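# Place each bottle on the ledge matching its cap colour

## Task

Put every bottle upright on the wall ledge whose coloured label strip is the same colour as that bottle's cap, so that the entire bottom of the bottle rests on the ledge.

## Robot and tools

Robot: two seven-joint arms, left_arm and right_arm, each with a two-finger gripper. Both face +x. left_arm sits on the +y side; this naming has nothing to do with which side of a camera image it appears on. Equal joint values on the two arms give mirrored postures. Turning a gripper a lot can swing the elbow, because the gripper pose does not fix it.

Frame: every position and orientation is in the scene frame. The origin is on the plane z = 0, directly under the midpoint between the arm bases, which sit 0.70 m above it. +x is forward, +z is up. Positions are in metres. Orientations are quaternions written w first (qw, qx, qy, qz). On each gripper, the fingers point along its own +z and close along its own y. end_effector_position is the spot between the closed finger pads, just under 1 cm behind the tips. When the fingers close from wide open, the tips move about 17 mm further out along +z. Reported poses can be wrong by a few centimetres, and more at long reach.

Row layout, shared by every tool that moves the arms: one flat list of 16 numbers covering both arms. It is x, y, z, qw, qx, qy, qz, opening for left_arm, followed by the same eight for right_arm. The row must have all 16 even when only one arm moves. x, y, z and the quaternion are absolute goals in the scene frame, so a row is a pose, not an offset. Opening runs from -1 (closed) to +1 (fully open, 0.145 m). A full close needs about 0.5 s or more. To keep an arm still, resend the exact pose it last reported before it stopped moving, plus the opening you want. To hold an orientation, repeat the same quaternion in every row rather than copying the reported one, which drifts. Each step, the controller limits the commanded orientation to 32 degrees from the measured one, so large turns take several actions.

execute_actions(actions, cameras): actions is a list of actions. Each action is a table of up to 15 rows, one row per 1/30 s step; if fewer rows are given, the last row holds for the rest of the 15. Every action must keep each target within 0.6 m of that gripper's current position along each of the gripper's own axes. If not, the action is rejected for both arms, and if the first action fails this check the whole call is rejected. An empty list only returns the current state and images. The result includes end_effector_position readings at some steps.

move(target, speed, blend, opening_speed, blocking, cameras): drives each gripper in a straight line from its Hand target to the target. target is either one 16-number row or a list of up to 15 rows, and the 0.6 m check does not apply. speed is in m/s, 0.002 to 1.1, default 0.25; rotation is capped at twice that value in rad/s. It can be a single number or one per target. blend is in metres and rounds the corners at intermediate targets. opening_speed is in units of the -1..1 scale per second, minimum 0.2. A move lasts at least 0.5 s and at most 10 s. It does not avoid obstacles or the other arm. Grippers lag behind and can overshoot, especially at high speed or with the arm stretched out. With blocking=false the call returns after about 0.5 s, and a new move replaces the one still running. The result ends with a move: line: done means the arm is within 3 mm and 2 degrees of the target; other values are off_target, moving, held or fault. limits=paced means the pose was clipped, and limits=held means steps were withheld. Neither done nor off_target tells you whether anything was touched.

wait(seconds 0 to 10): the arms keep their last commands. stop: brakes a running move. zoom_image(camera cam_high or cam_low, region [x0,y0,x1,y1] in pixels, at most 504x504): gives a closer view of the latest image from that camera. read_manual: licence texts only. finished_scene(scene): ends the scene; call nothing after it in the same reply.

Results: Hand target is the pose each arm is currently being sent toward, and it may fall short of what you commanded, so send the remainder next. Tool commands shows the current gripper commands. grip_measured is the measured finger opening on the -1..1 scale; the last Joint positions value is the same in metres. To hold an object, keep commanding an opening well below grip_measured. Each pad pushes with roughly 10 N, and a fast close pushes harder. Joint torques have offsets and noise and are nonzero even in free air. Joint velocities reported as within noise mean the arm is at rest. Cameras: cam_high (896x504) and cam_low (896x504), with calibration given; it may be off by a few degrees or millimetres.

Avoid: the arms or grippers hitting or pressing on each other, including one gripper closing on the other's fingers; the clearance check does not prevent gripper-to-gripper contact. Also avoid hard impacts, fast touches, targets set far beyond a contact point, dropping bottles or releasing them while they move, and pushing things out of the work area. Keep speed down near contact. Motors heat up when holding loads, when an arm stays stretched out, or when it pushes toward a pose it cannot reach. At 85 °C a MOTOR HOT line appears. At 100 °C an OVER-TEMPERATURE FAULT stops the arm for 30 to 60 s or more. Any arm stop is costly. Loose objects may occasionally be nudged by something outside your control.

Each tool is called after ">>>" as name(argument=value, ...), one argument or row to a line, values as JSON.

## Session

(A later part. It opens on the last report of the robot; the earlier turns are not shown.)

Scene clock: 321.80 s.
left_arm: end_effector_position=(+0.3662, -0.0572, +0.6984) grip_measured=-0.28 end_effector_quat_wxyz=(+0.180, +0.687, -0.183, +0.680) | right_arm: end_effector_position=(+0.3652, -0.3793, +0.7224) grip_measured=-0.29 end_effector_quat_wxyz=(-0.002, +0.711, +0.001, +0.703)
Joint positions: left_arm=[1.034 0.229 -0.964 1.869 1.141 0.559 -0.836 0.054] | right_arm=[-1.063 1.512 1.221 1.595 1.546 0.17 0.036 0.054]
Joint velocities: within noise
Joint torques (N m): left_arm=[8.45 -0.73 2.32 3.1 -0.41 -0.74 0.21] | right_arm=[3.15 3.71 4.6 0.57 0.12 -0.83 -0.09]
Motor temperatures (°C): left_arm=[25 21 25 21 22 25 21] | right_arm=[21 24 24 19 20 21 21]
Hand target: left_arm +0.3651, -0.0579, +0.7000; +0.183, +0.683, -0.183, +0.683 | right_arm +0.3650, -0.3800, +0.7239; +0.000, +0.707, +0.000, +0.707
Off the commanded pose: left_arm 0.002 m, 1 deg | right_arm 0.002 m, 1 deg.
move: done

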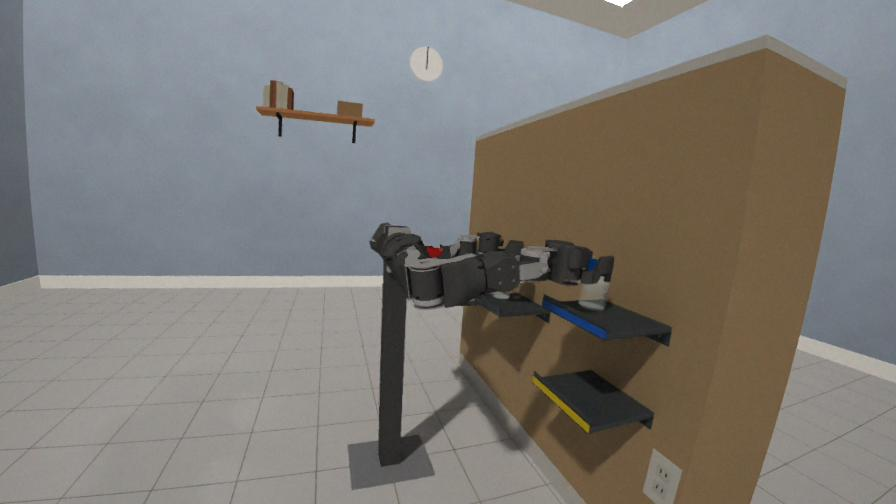

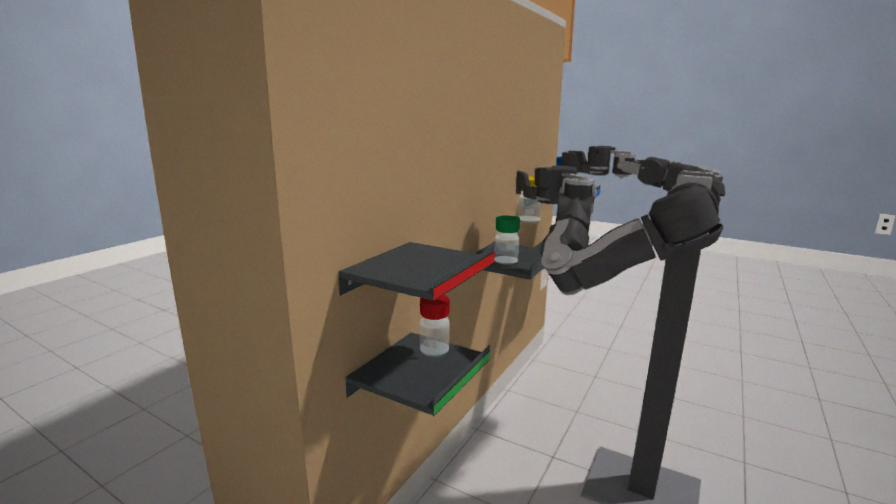

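>>> move(
  target=[
    [0.365,-0.058,0.66,0.183,0.683,-0.183,0.683,-0.7,0.365,-0.38,0.714,0,0.7071,0,0.7071,-0.7],
  ],
  speed=0.06,
)

>>> zoom_image(
  camera="cam_high",
  region=[440, 200, 650, 410],
)

>>> zoom_image(
  camera="cam_low",
  region=[450, 130, 650, 330],
)

Scene clock: 339.87 s.
left_arm: end_effector_position=(+0.3648, -0.0578, +0.6594) grip_measured=-0.28 end_effector_quat_wxyz=(+0.182, +0.685, -0.183, +0.681) | right_arm: end_effector_position=(+0.3652, -0.3791, +0.7169) grip_measured=-0.29 end_effector_quat_wxyz=(-0.002, +0.704, +0.001, +0.710)
Joint positions: left_arm=[0.94 0.276 -1.052 1.859 1.034 0.429 -0.782 0.054] | right_arm=[-1.103 1.507 1.221 1.6 1.546 0.11 0.036 0.054]
Joint velocities: within noise
Joint torques (N m): left_arm=[8.19 -0.75 2.33 2.52 -0.41 -0.77 0.22] | right_arm=[2.76 3.13 4.08 0.66 0.11 -0.44 -0.1]
Motor temperatures (°C): left_arm=[26 21 25 21 22 25 21] | right_arm=[21 24 24 19 20 21 21]
Hand target: left_arm +0.3650, -0.0580, +0.6599; +0.183, +0.683, -0.183, +0.683 | right_arm +0.3650, -0.3800, +0.7139; +0.000, +0.707, +0.000, +0.707
Off the commanded pose: left_arm 0.001 m, 0 deg | right_arm 0.003 m, 1 deg.
move: done

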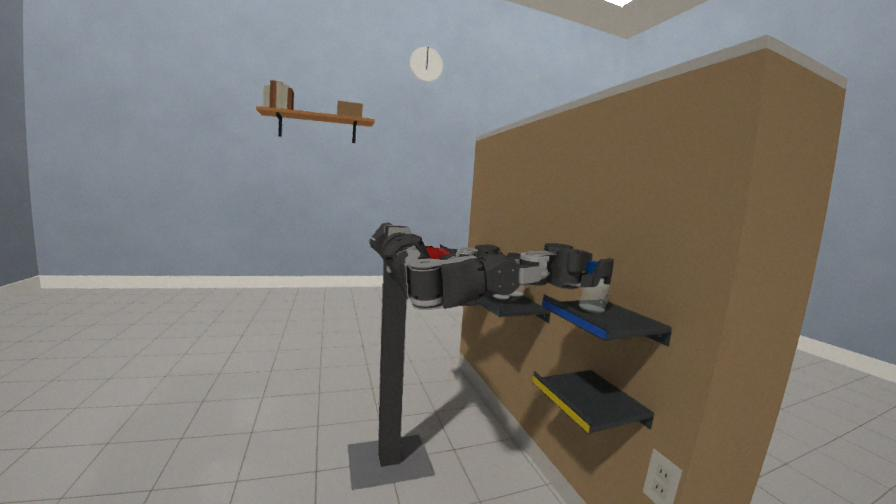

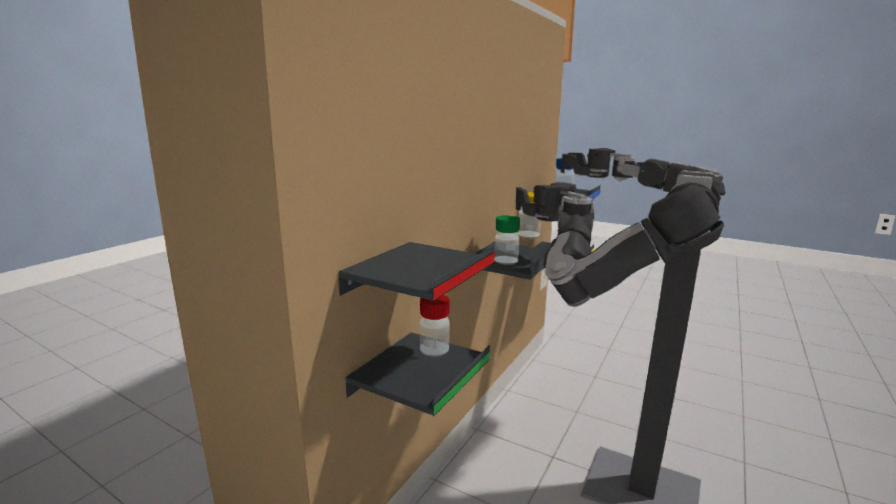

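Scaled by 2.400 from the camera's 896x504 image, which has a finer 1280x720 frame.

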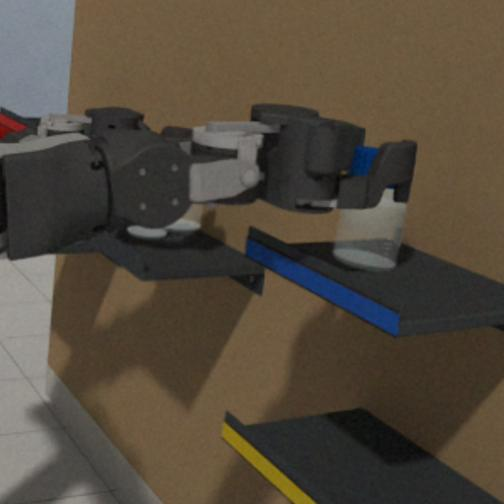

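Scaled by 2.520 from the camera's 896x504 image, which has a finer 1280x720 frame.

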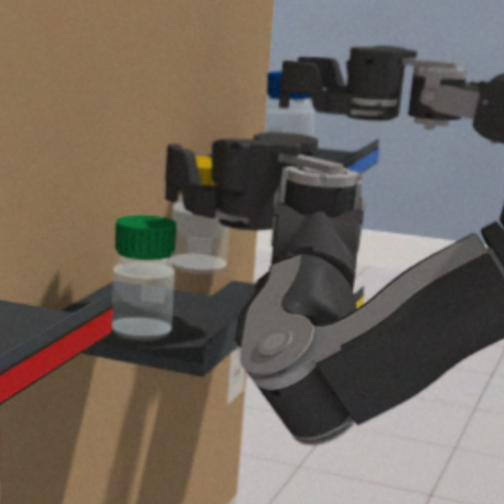

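>>> move(
  target=[
    [0.365,-0.058,0.66,0.183,0.683,-0.183,0.683,-0.7,0.365,-0.38,0.716,0,0.7071,0,0.7071,0.25],
    [0.365,-0.058,0.625,0.183,0.683,-0.183,0.683,-0.7,0.30,-0.38,0.722,0,0.7071,0,0.7071,0.25],
    [0.365,-0.058,0.618,0.183,0.683,-0.183,0.683,-0.7,0.255,-0.38,0.724,0,0.7071,0,0.7071,0.25],
  ],
  speed=[0.06,0.08,0.04],
  opening_speed=0.8,
)

>>> zoom_image(
  camera="cam_high",
  region=[440, 200, 650, 410],
)

>>> zoom_image(
  camera="cam_low",
  region=[450, 130, 650, 330],
)

Scene clock: 356.47 s.
left_arm: end_effector_position=(+0.3649, -0.0580, +0.6196) grip_measured=-0.28 end_effector_quat_wxyz=(+0.182, +0.684, -0.183, +0.683) | right_arm: end_effector_position=(+0.2553, -0.3807, +0.7232) grip_measured=+0.25 end_effector_quat_wxyz=(+0.000, +0.707, -0.002, +0.707)
Joint positions: left_arm=[0.86 0.31 -1.14 1.809 0.934 0.282 -0.732 0.054] | right_arm=[-1.08 1.007 1.471 1.943 1.442 0.389 0.2 0.094]
Joint velocities: within noise
Joint torques (N m): left_arm=[7.35 -0.57 1.98 2.66 -0.38 -0.78 0.22] | right_arm=[0.17 3.71 5.14 0.94 0.18 -0.32 0.18]
Motor temperatures (°C): left_arm=[26 21 25 21 22 26 21] | right_arm=[21 24 25 19 20 21 21]
Hand target: left_arm +0.3649, -0.0581, +0.6180; +0.183, +0.683, -0.183, +0.683 | right_arm +0.2550, -0.3800, +0.7239; +0.000, +0.707, +0.000, +0.707
Off the commanded pose: left_arm 0.002 m, 0 deg | right_arm 0.001 m, 0 deg.
move: done

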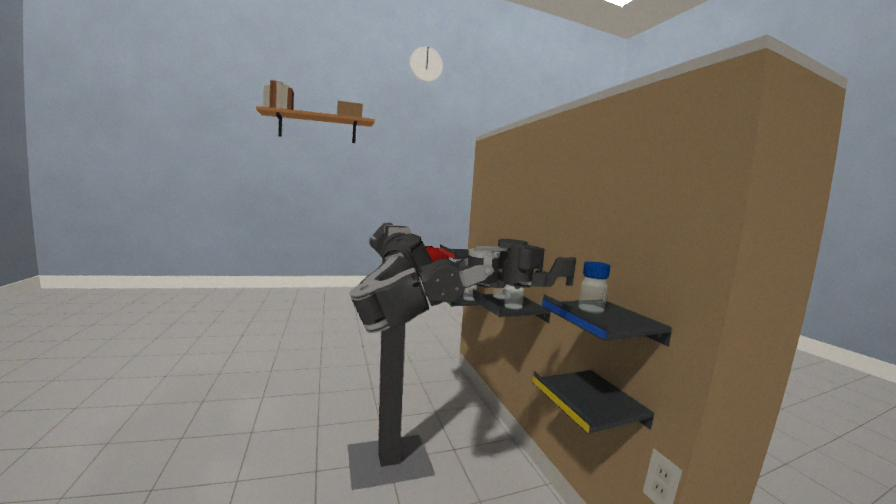

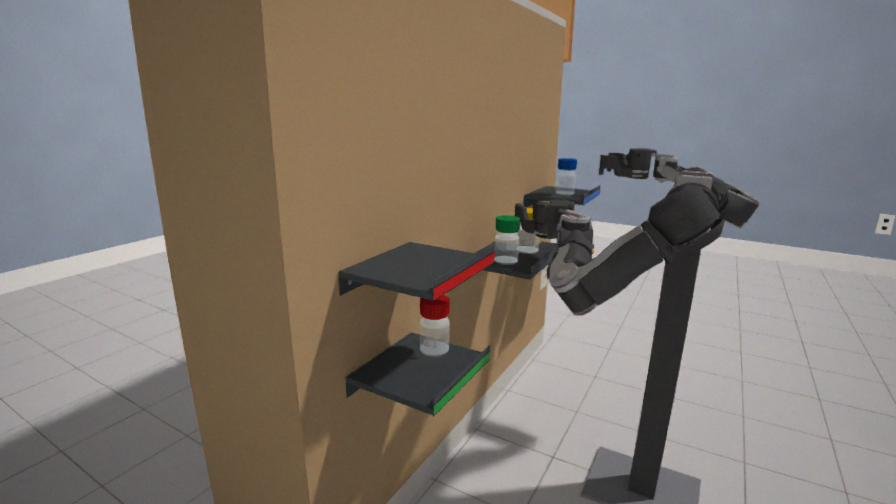

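Scaled by 2.400 from the camera's 896x504 image, which has a finer 1280x720 frame.

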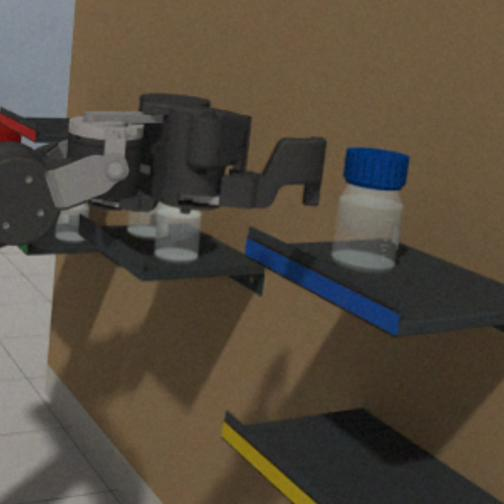

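Scaled by 2.520 from the camera's 896x504 image, which has a finer 1280x720 frame.

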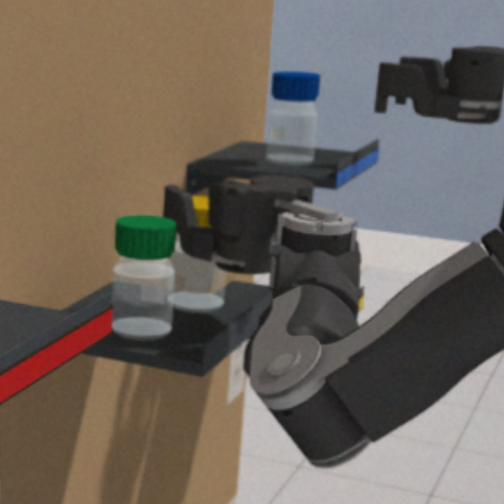

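>>> move(
  target=[
    [0.365,-0.058,0.611,0.183,0.683,-0.183,0.683,-0.7,0.24,-0.35,0.70,0,0.7071,0,0.7071,0.25],
  ],
  speed=0.04,
)

>>> zoom_image(
  camera="cam_low",
  region=[450, 130, 650, 330],
)

Scene clock: 365.13 s.
left_arm: end_effector_position=(+0.3652, -0.0578, +0.6189) grip_measured=-0.28 end_effector_quat_wxyz=(+0.185, +0.675, -0.179, +0.691) | right_arm: end_effector_position=(+0.2398, -0.3491, +0.7011) grip_measured=+0.25 end_effector_quat_wxyz=(-0.001, +0.707, +0.002, +0.707)
Joint positions: left_arm=[0.857 0.315 -1.157 1.8 0.914 0.24 -0.729 0.054] | right_arm=[-1.082 0.868 1.395 2.132 1.409 0.335 0.146 0.094]
Joint velocities: within noise
Joint torques (N m): left_arm=[6.21 -0.17 1.29 2.1 -0.05 -0.36 0.21] | right_arm=[-0.12 3.1 2.54 0.84 0.14 -0.53 -0.14]
Motor temperatures (°C): left_arm=[26 21 25 21 22 26 21] | right_arm=[21 24 25 19 20 21 21]
Hand target: left_arm +0.3649, -0.0579, +0.6109; +0.183, +0.683, -0.183, +0.683 | right_arm +0.2400, -0.3500, +0.6999; +0.000, +0.707, +0.000, +0.707
Off the commanded pose: left_arm 0.008 m, 1 deg | right_arm 0.001 m, 0 deg.
move: off_target (left_arm)

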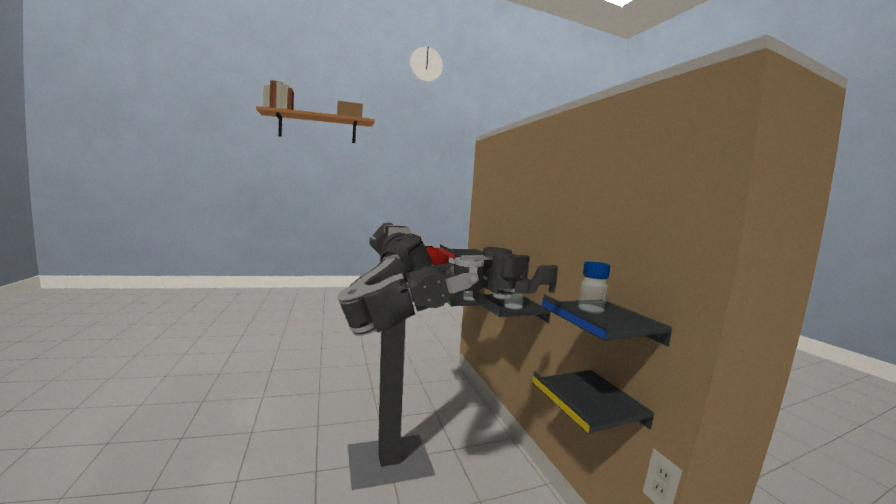

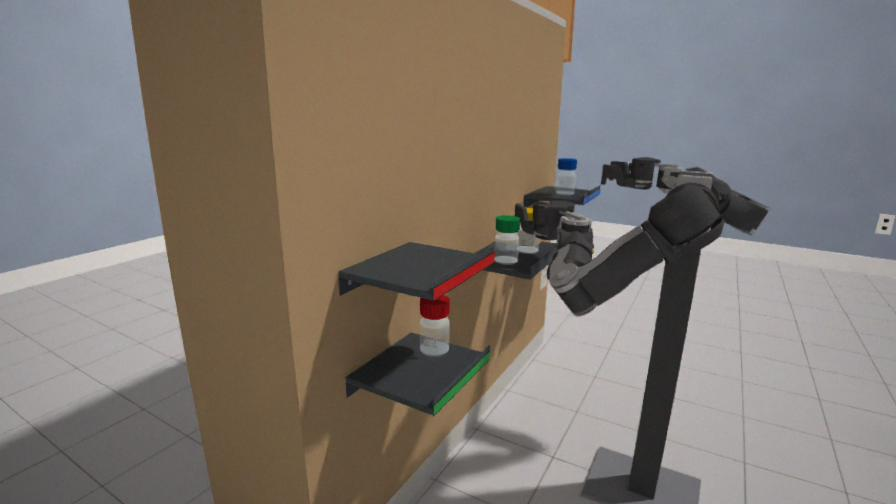

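Scaled by 2.520 from the camera's 896x504 image, which has a finer 1280x720 frame.

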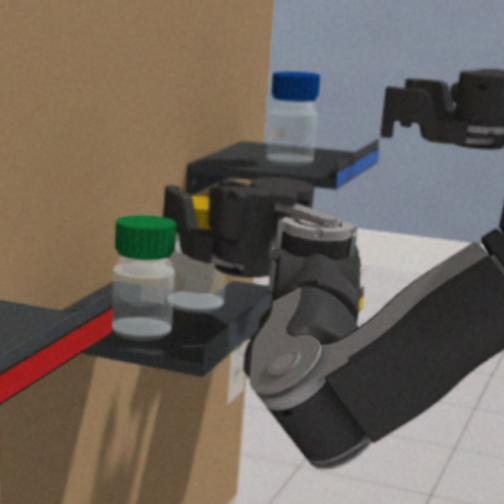

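>>> move(
  target=[
    [0.365,-0.058,0.611,0.183,0.683,-0.183,0.683,0.1,0.24,-0.35,0.70,0,0.7071,0,0.7071,0.25],
    [0.313,-0.028,0.622,0.183,0.683,-0.183,0.683,0.1,0.24,-0.35,0.70,0,0.7071,0,0.7071,0.25],
    [0.313,-0.01,0.75,0.183,0.683,-0.183,0.683,0.1,0.24,-0.35,0.68,0,0.7071,0,0.7071,0.25],
  ],
  speed=[0.06,0.1,0.15],
  opening_speed=0.8,
)

>>> zoom_image(
  camera="cam_low",
  region=[450, 130, 650, 330],
)

Scene clock: 378.77 s.
left_arm: end_effector_position=(+0.3122, -0.0101, +0.7526) grip_measured=+0.10 end_effector_quat_wxyz=(+0.186, +0.680, -0.183, +0.686) | right_arm: end_effector_position=(+0.2400, -0.3504, +0.6815) grip_measured=+0.25 end_effector_quat_wxyz=(+0.002, +0.706, -0.001, +0.708)
Joint positions: left_arm=[1.111 0.359 -0.773 2.204 1.534 0.735 -1.122 0.083] | right_arm=[-1.084 0.838 1.297 2.13 1.347 0.248 0.154 0.094]
Joint velocities: within noise
Joint torques (N m): left_arm=[6.76 0.07 1.37 0.42 -0.19 -0.25 -0.06] | right_arm=[-0.33 2.78 2.63 0.92 0.16 -0.53 0.15]
Motor temperatures (°C): left_arm=[25 21 24 21 22 25 21] | right_arm=[21 24 24 19 20 21 21]
Hand target: left_arm +0.3130, -0.0100, +0.7500; +0.183, +0.683, -0.183, +0.683 | right_arm +0.2400, -0.3500, +0.6800; +0.000, +0.707, +0.000, +0.707
Off the commanded pose: left_arm 0.003 m, 1 deg | right_arm 0.002 m, 0 deg.
move: done

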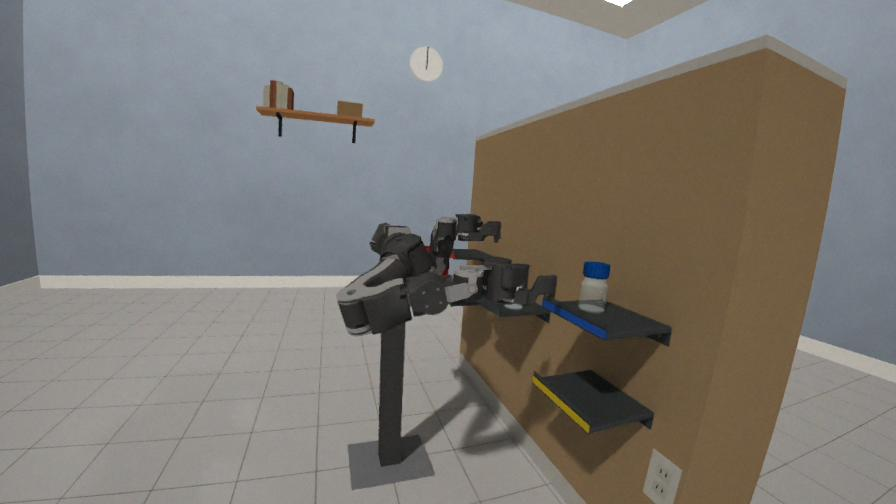

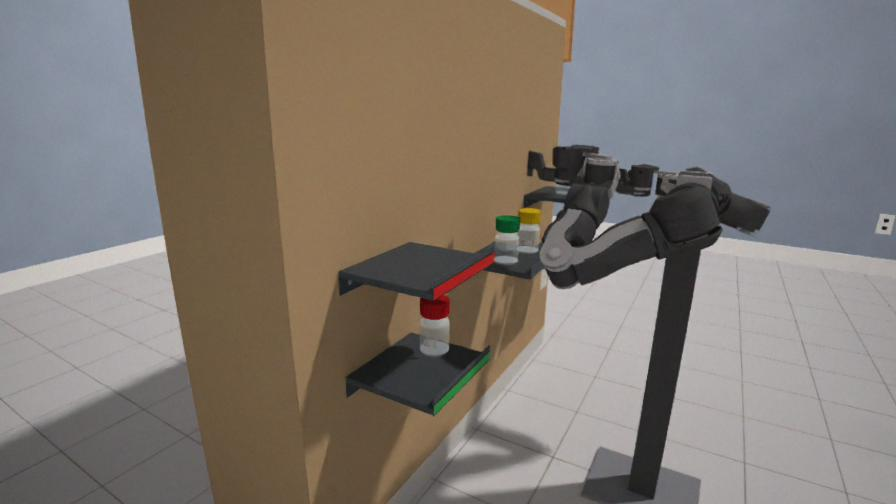

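Scaled by 2.520 from the camera's 896x504 image, which has a finer 1280x720 frame.

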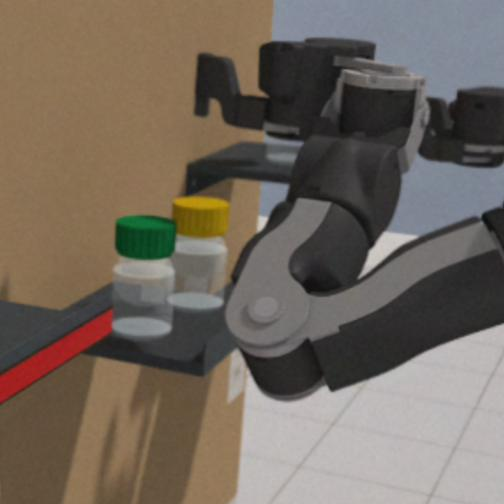

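>>> move(
  target=[
    [0.29,0.17,0.755,0.183,0.683,-0.183,0.683,0.2,0.24,-0.33,0.66,0,0.7071,0,0.7071,0.1],
    [0.28,0.21,0.66,0.1227,0.6964,-0.1227,0.6964,0.2,0.255,-0.25,0.635,-0.0923,0.701,0.0923,0.701,0.1],
    [0.24,0.32,0.56,0,0.7071,0,0.7071,0.2,0.28,-0.165,0.62,-0.183,0.683,0.183,0.683,0.1],
  ],
  speed=0.16,
  blend=[0.02,0.02,0],
)

>>> zoom_image(
  camera="cam_high",
  region=[440, 200, 650, 410],
)

>>> zoom_image(
  camera="cam_low",
  region=[400, 130, 650, 380],
)

Scene clock: 411.07 s.
left_arm: end_effector_position=(+0.2401, +0.3208, +0.5614) grip_measured=+0.20 end_effector_quat_wxyz=(-0.002, +0.706, +0.001, +0.708) | right_arm: end_effector_position=(+0.2796, -0.1639, +0.6210) grip_measured=+0.10 end_effector_quat_wxyz=(-0.183, +0.682, +0.187, +0.683)
Joint positions: left_arm=[-0.723 0.482 0.7 2.041 0.765 0.045 0.3 0.09] | right_arm=[-0.72 1.299 0.362 2.274 1.163 -0.144 -0.06 0.083]
Joint velocities: within noise
Joint torques (N m): left_arm=[-0.25 3.84 1.36 3.69 0.28 -0.65 0.2] | right_arm=[2.04 3.52 2.11 1.55 0.15 -0.54 -0.13]
Motor temperatures (°C): left_arm=[25 21 24 21 22 25 21] | right_arm=[21 24 23 19 20 21 21]
Hand target: left_arm +0.2400, +0.3200, +0.5600; +0.000, +0.707, +0.000, +0.707 | right_arm +0.2800, -0.1650, +0.6200; -0.183, +0.683, +0.183, +0.683
Off the commanded pose: left_arm 0.002 m, 0 deg | right_arm 0.002 m, 1 deg.
move: done

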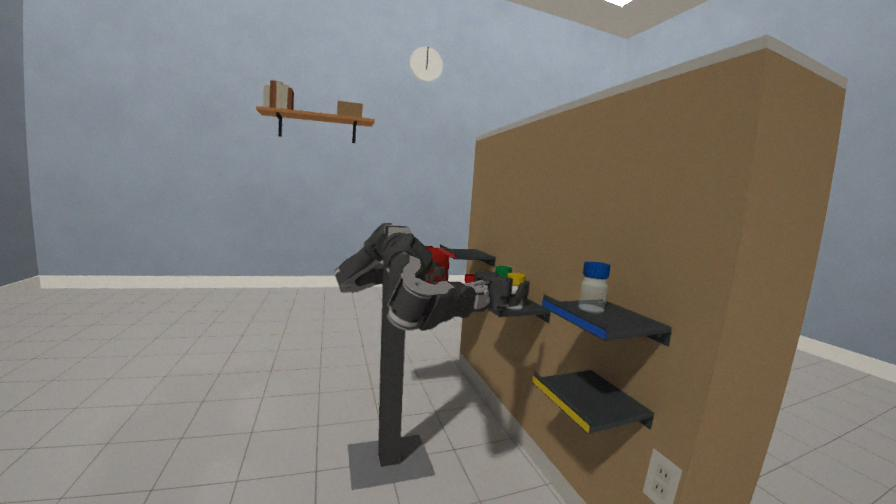

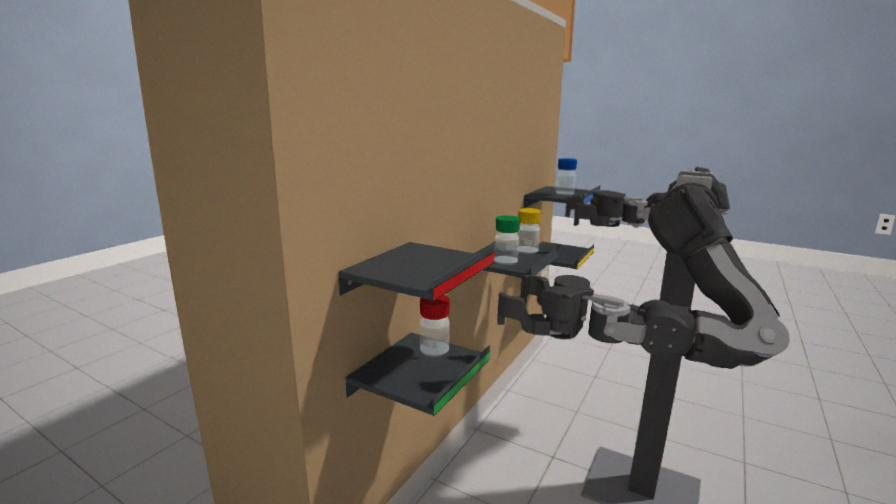

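Scaled by 2.400 from the camera's 896x504 image, which has a finer 1280x720 frame.

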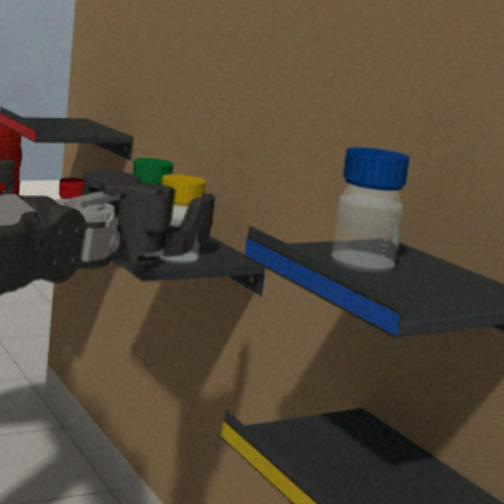

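Scaled by 2.016 from the camera's 896x504 image, which has a finer 1280x720 frame.

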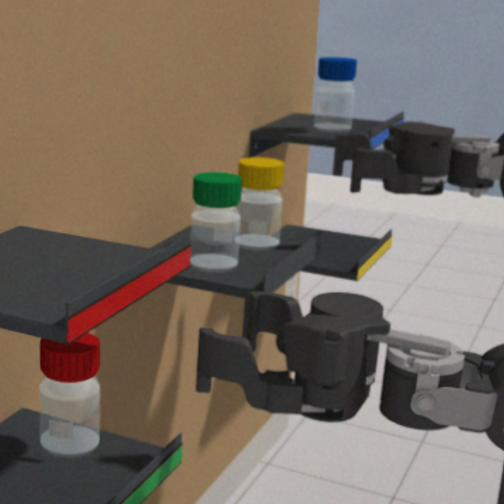

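>>> move(
  target=[
    [0.28,0.337,0.523,0,0.7071,0,0.7071,0.2,0.300,-0.095,0.619,-0.183,0.683,0.183,0.683,0.1],
    [0.392,0.337,0.521,0,0.7071,0,0.7071,0.2,0.358,-0.062,0.619,-0.183,0.683,0.183,0.683,0.1],
  ],
  speed=0.12,
)

>>> zoom_image(
  camera="cam_high",
  region=[440, 220, 560, 340],
)

>>> zoom_image(
  camera="cam_low",
  region=[380, 180, 600, 400],
)

Scene clock: 423.10 s.
left_arm: end_effector_position=(+0.3926, +0.3372, +0.5257) grip_measured=+0.20 end_effector_quat_wxyz=(+0.000, +0.703, -0.001, +0.711) | right_arm: end_effector_position=(+0.3365, -0.0860, +0.6264) grip_measured=+0.10 end_effector_quat_wxyz=(-0.231, +0.715, +0.273, +0.601)
Joint positions: left_arm=[0.116 0.619 0.167 1.347 0.582 0.014 0.265 0.09] | right_arm=[-1.311 1.998 1.04 2.059 1.558 -0.139 -0.153 0.083]
Joint velocities: within noise
Joint torques (N m): left_arm=[5 4.95 1.14 3.59 0.22 -0.63 0.06] | right_arm=[4.39 1.15 5.24 0.53 0.1 -0.33 0.18]
Motor temperatures (°C): left_arm=[24 21 24 21 22 25 21] | right_arm=[21 24 23 19 20 21 21]
Hand target: left_arm +0.3920, +0.3370, +0.5210; +0.000, +0.707, +0.000, +0.707 | right_arm +0.3361, -0.0852, +0.6268; -0.233, +0.715, +0.275, +0.600
Off the commanded pose: left_arm 0.005 m, 1 deg | right_arm 0.033 m, 16 deg.
joint sent to its limit (right arm) — joint 1 (shoulder pitch), lower limit; joint 2 (shoulder roll), upper limit; joint 5 (forearm roll), upper limit. The joint targets are off in position and orientation.
move: off_target (left_arm, right_arm)

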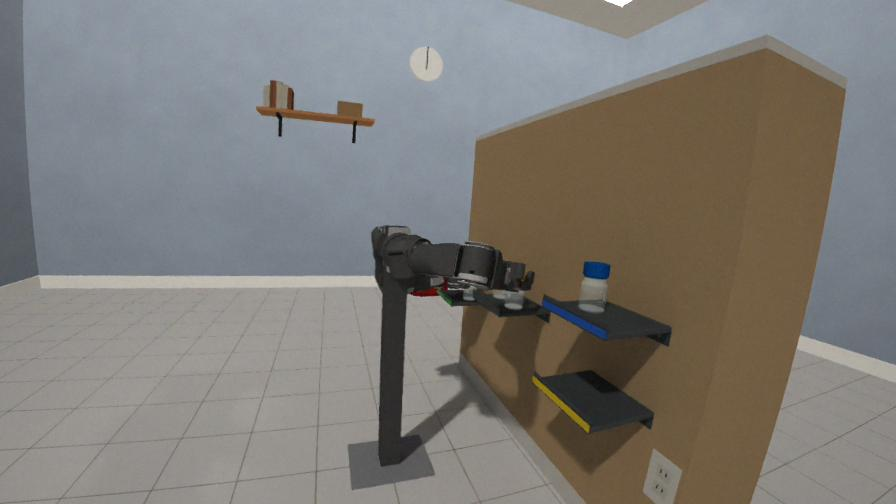

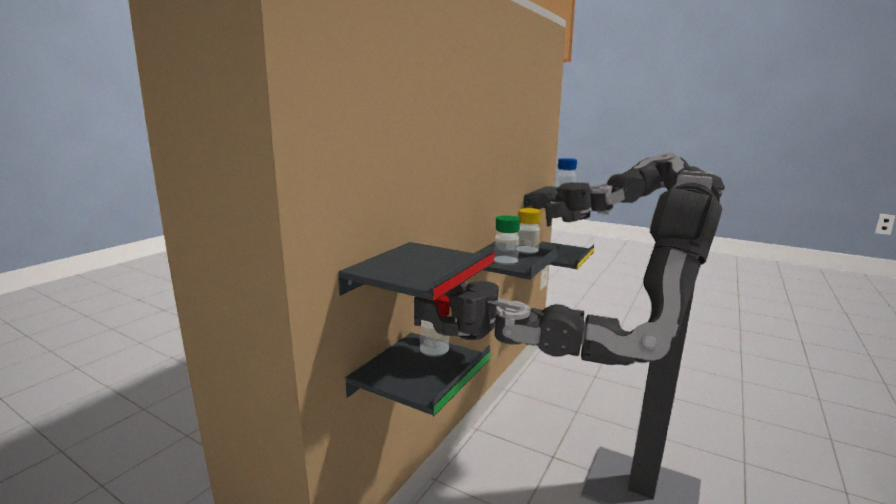

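Scaled by 4.200 from the camera's 896x504 image, which has a finer 1280x720 frame.

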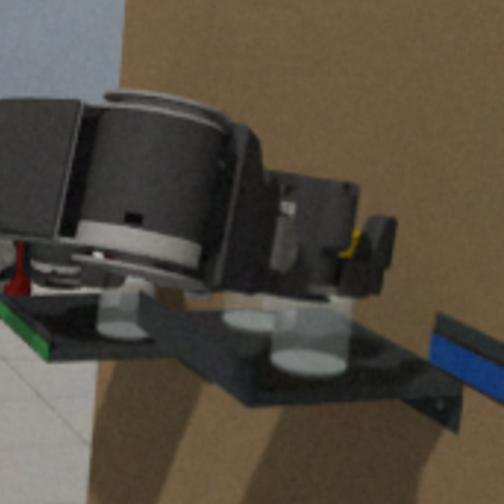

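Scaled by 2.291 from the camera's 896x504 image, which has a finer 1280x720 frame.

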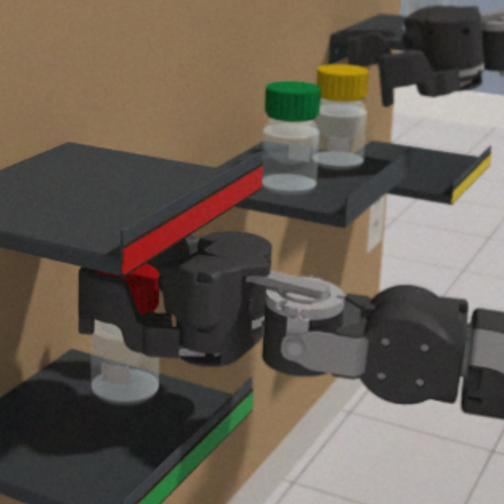

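>>> move(
  target=[
    [0.392,0.337,0.521,0,0.7071,0,0.7071,-0.7,0.28,-0.165,0.63,-0.183,0.683,0.183,0.683,0.1],
    [0.392,0.337,0.521,0,0.7071,0,0.7071,-0.7,0.25,-0.25,0.68,-0.0923,0.701,0.0923,0.701,0.1],
  ],
  speed=0.12,
  opening_speed=0.8,
)

>>> zoom_image(
  camera="cam_low",
  region=[380, 180, 600, 400],
)

Scene clock: 467.10 s.
left_arm: end_effector_position=(+0.3926, +0.3375, +0.5263) grip_measured=-0.57 end_effector_quat_wxyz=(-0.002, +0.702, -0.001, +0.712) | right_arm: end_effector_position=(+0.2501, -0.2509, +0.6800) grip_measured=+0.10 end_effector_quat_wxyz=(-0.091, +0.700, +0.090, +0.702)
Joint positions: left_arm=[0.116 0.619 0.166 1.346 0.581 0.009 0.264 0.032] | right_arm=[-1.311 0.977 1.306 2.353 1.435 0.064 0.053 0.083]
Joint velocities: within noise
Joint torques (N m): left_arm=[5.02 5.1 0.99 3.64 0.28 -0.47 0.09] | right_arm=[0.2 1.81 3.92 0.88 0.21 -0.31 0.15]
Motor temperatures (°C): left_arm=[24 22 23 22 21 25 21] | right_arm=[22 23 25 19 20 21 21]
Hand target: left_arm +0.3920, +0.3369, +0.5211; +0.000, +0.707, +0.000, +0.707 | right_arm +0.2500, -0.2500, +0.6800; -0.092, +0.701, +0.092, +0.701
Off the commanded pose: left_arm 0.005 m, 1 deg | right_arm 0.001 m, 0 deg.
move: off_target (left_arm)

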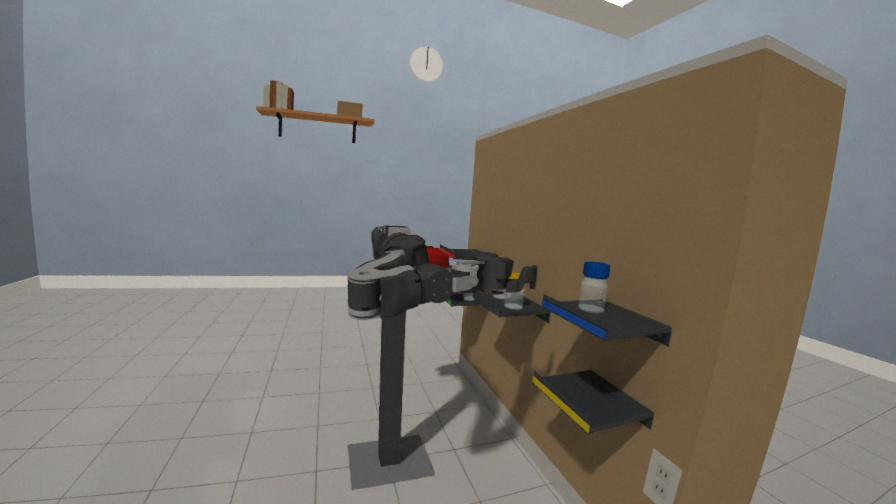

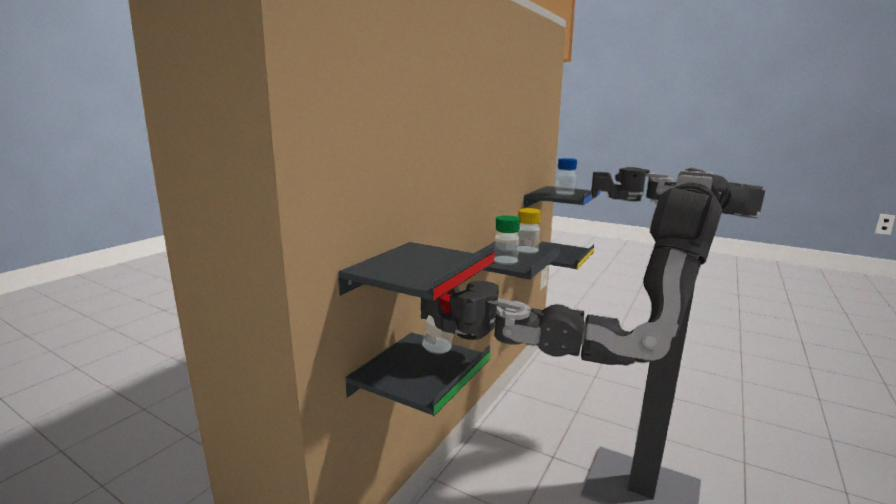

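Scaled by 2.291 from the camera's 896x504 image, which has a finer 1280x720 frame.

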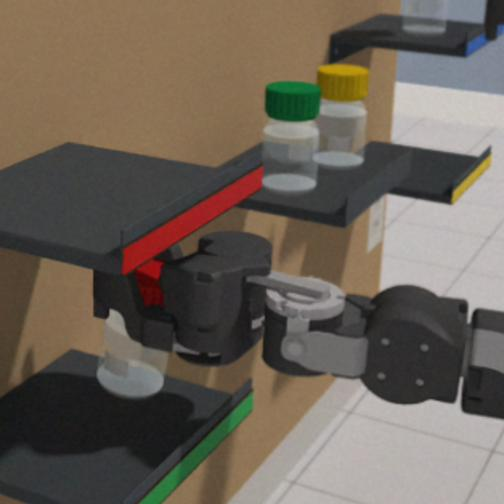

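>>> move(
  target=[
    [0.392,0.337,0.521,0,0.7071,0,0.7071,0.25,0.25,-0.25,0.68,-0.0923,0.701,0.0923,0.701,0.1],
    [0.362,0.337,0.521,0,0.7071,0,0.7071,0.25,0.29,-0.17,0.755,-0.183,0.683,0.183,0.683,0.1],
  ],
  speed=0.12,
  opening_speed=0.6,
)

>>> zoom_image(
  camera="cam_low",
  region=[380, 180, 600, 400],
)

Scene clock: 480.53 s.
left_arm: end_effector_position=(+0.3625, +0.3370, +0.5207) grip_measured=+0.25 end_effector_quat_wxyz=(+0.000, +0.707, -0.001, +0.707) | right_arm: end_effector_position=(+0.2894, -0.1699, +0.7567) grip_measured=+0.10 end_effector_quat_wxyz=(-0.183, +0.674, +0.188, +0.690)
Joint positions: left_arm=[-0.053 0.619 0.253 1.473 0.61 0.014 0.264 0.094] | right_arm=[0.315 1.082 0.325 2.253 1.559 0.782 -0.137 0.083]
Joint velocities: within noise
Joint torques (N m): left_arm=[4.13 5.58 2.17 5.42 0.32 -0.55 0.05] | right_arm=[2.73 4.15 1.99 0.25 0.1 -0.32 -0.16]
Motor temperatures (°C): left_arm=[24 23 23 22 21 25 21] | right_arm=[21 23 25 19 20 21 21]
Hand target: left_arm +0.3620, +0.3370, +0.5209; +0.000, +0.707, +0.000, +0.707 | right_arm +0.2901, -0.1701, +0.7549; -0.183, +0.677, +0.187, +0.688
Off the commanded pose: left_arm 0.001 m, 0 deg | right_arm 0.002 m, 1 deg.
joint sent to its limit (right arm) — joint 5 (forearm roll), upper limit; joint 6 (wrist pitch), upper limit. The joint targets still meet the commanded pose.
move: done

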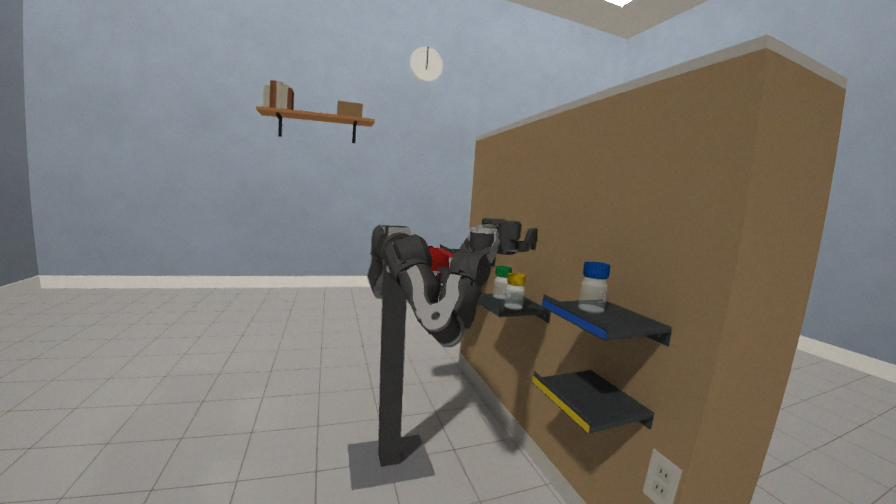

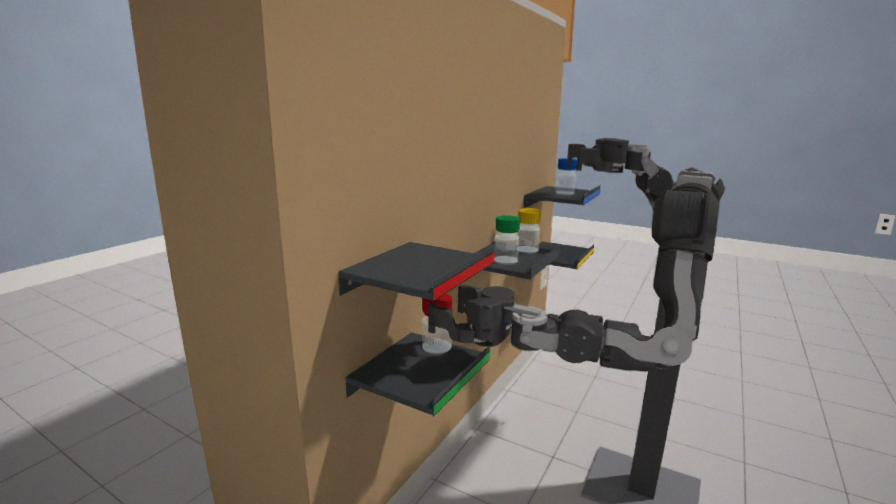

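Scaled by 2.291 from the camera's 896x504 image, which has a finer 1280x720 frame.

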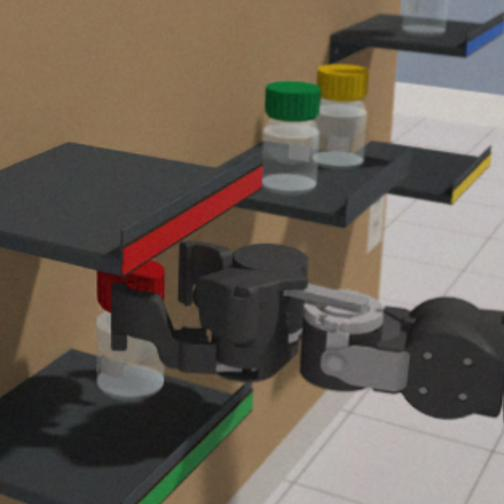

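>>> move(
  target=[
    [0.378,0.337,0.521,0,0.7071,0,0.7071,0.25,0.33,-0.05,0.755,-0.183,0.683,0.183,0.683,0.1],
    [0.378,0.337,0.521,0,0.7071,0,0.7071,-0.5,0.36,0.02,0.755,-0.183,0.683,0.183,0.683,0.1],
  ],
  speed=0.12,
  opening_speed=0.6,
)

>>> zoom_image(
  camera="cam_low",
  region=[380, 180, 600, 400],
)

Scene clock: 511.67 s.
left_arm: end_effector_position=(+0.3778, +0.3369, +0.5241) grip_measured=-0.28 end_effector_quat_wxyz=(+0.000, +0.704, -0.001, +0.710) | right_arm: end_effector_position=(+0.3598, +0.0202, +0.7550) grip_measured=+0.10 end_effector_quat_wxyz=(-0.183, +0.683, +0.184, +0.682)
Joint positions: left_arm=[0.033 0.619 0.21 1.413 0.596 0.014 0.263 0.055] | right_arm=[1.137 0.296 -0.762 1.953 1.352 0.751 -0.87 0.083]
Joint velocities: within noise
Joint torques (N m): left_arm=[5.53 5.45 1.1 3.51 0.23 -0.53 0.06] | right_arm=[5.97 -0.65 3.07 1.14 -0.32 -0.37 -0.05]
Motor temperatures (°C): left_arm=[24 23 24 23 21 25 21] | right_arm=[22 24 24 19 20 20 21]
Hand target: left_arm +0.3780, +0.3370, +0.5209; +0.000, +0.707, +0.000, +0.707 | right_arm +0.3600, +0.0201, +0.7549; -0.183, +0.683, +0.183, +0.683
Off the commanded pose: left_arm 0.003 m, 1 deg | right_arm 0.000 m, 0 deg.
move: done

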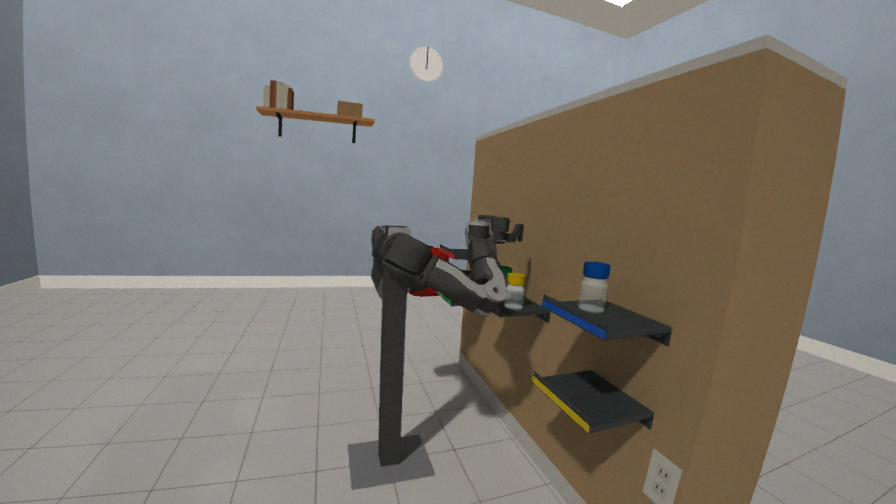

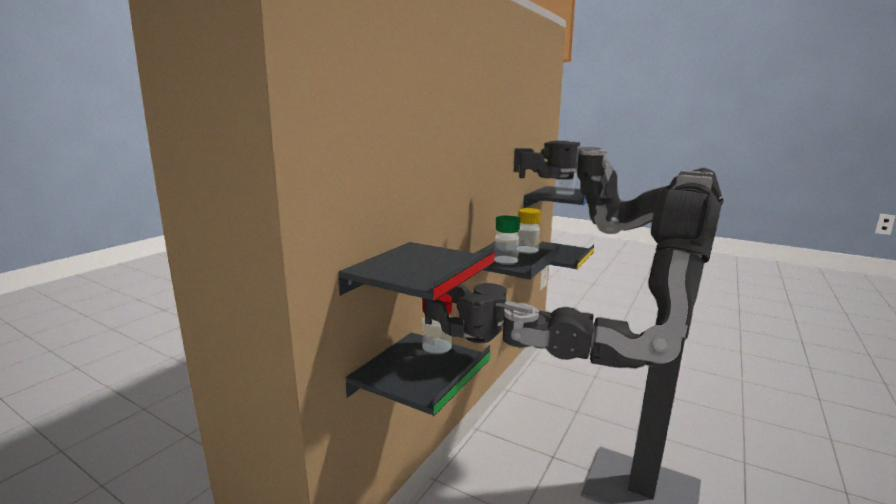

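Scaled by 2.291 from the camera's 896x504 image, which has a finer 1280x720 frame.

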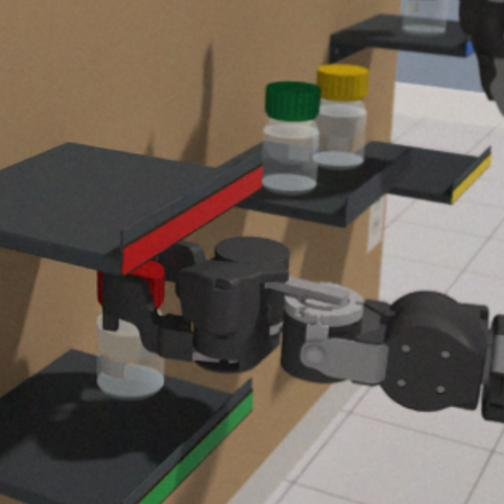

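>>> move(
  target=[
    [0.378,0.337,0.521,0,0.7071,0,0.7071,-0.7,0.345,-0.02,0.755,-0.183,0.683,0.183,0.683,0.1],
    [0.378,0.337,0.552,0,0.7071,0,0.7071,-0.7,0.33,-0.06,0.755,-0.183,0.683,0.183,0.683,0.1],
    [0.30,0.34,0.557,0,0.7071,0,0.7071,-0.7,0.303,-0.094,0.71,-0.183,0.683,0.183,0.683,0.1],
    [0.225,0.345,0.567,0,0.7071,0,0.7071,-0.7,0.302,-0.095,0.65,-0.183,0.683,0.183,0.683,0.1],
  ],
  speed=0.12,
  blend=[0,0.01,0.01,0],
)

>>> zoom_image(
  camera="cam_low",
  region=[450, 130, 650, 330],
)

Scene clock: 532.17 s.
left_arm: end_effector_position=(+0.2248, +0.3464, +0.5636) grip_measured=-0.28 end_effector_quat_wxyz=(-0.001, +0.712, +0.003, +0.702) | right_arm: end_effector_position=(+0.3022, -0.0958, +0.6498) grip_measured=+0.10 end_effector_quat_wxyz=(-0.181, +0.684, +0.182, +0.682)
Joint positions: left_arm=[-0.723 0.451 0.84 1.975 0.79 0.098 0.458 0.055] | right_arm=[0.282 0.987 -0.41 2.348 1.107 0.334 -0.383 0.083]
Joint velocities: within noise
Joint torques (N m): left_arm=[0.33 3.68 2.45 5.04 0.48 -0.82 0.24] | right_arm=[3.18 2.73 2.61 1.96 -0.17 -0.54 0.16]
Motor temperatures (°C): left_arm=[24 23 24 23 21 25 21] | right_arm=[23 23 24 19 20 20 21]
Hand target: left_arm +0.2250, +0.3449, +0.5670; +0.000, +0.707, +0.000, +0.707 | right_arm +0.3020, -0.0950, +0.6500; -0.183, +0.683, +0.183, +0.683
Off the commanded pose: left_arm 0.004 m, 1 deg | right_arm 0.001 m, 0 deg.
move: off_target (left_arm)

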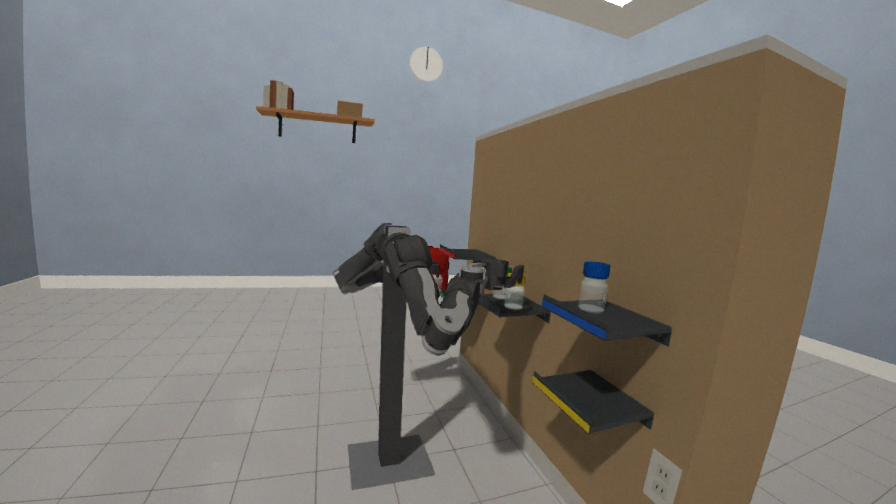

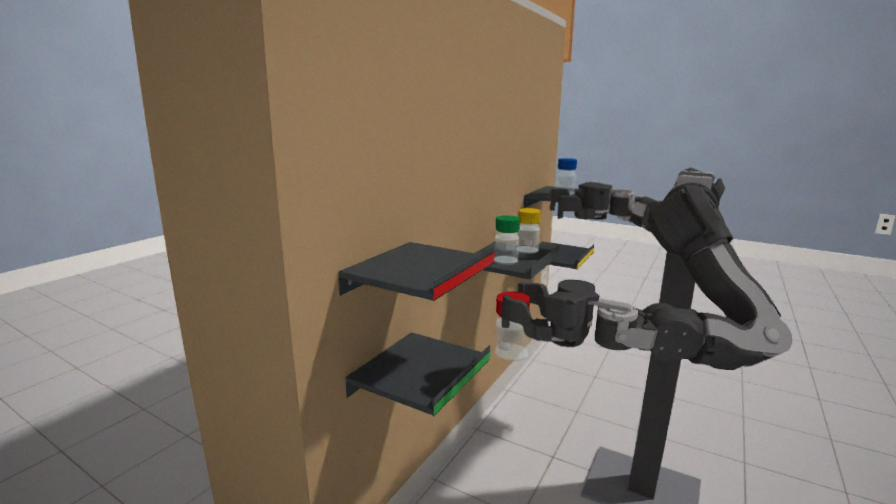

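Scaled by 2.520 from the camera's 896x504 image, which has a finer 1280x720 frame.

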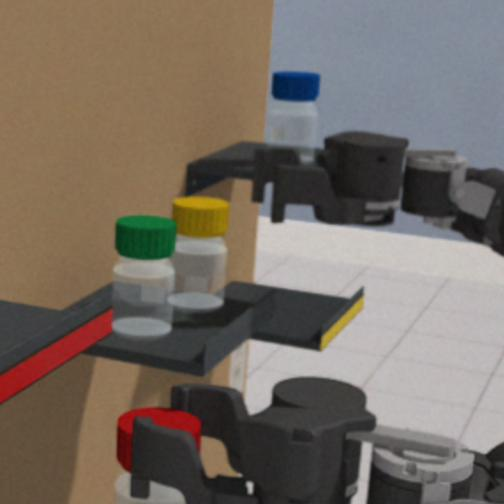

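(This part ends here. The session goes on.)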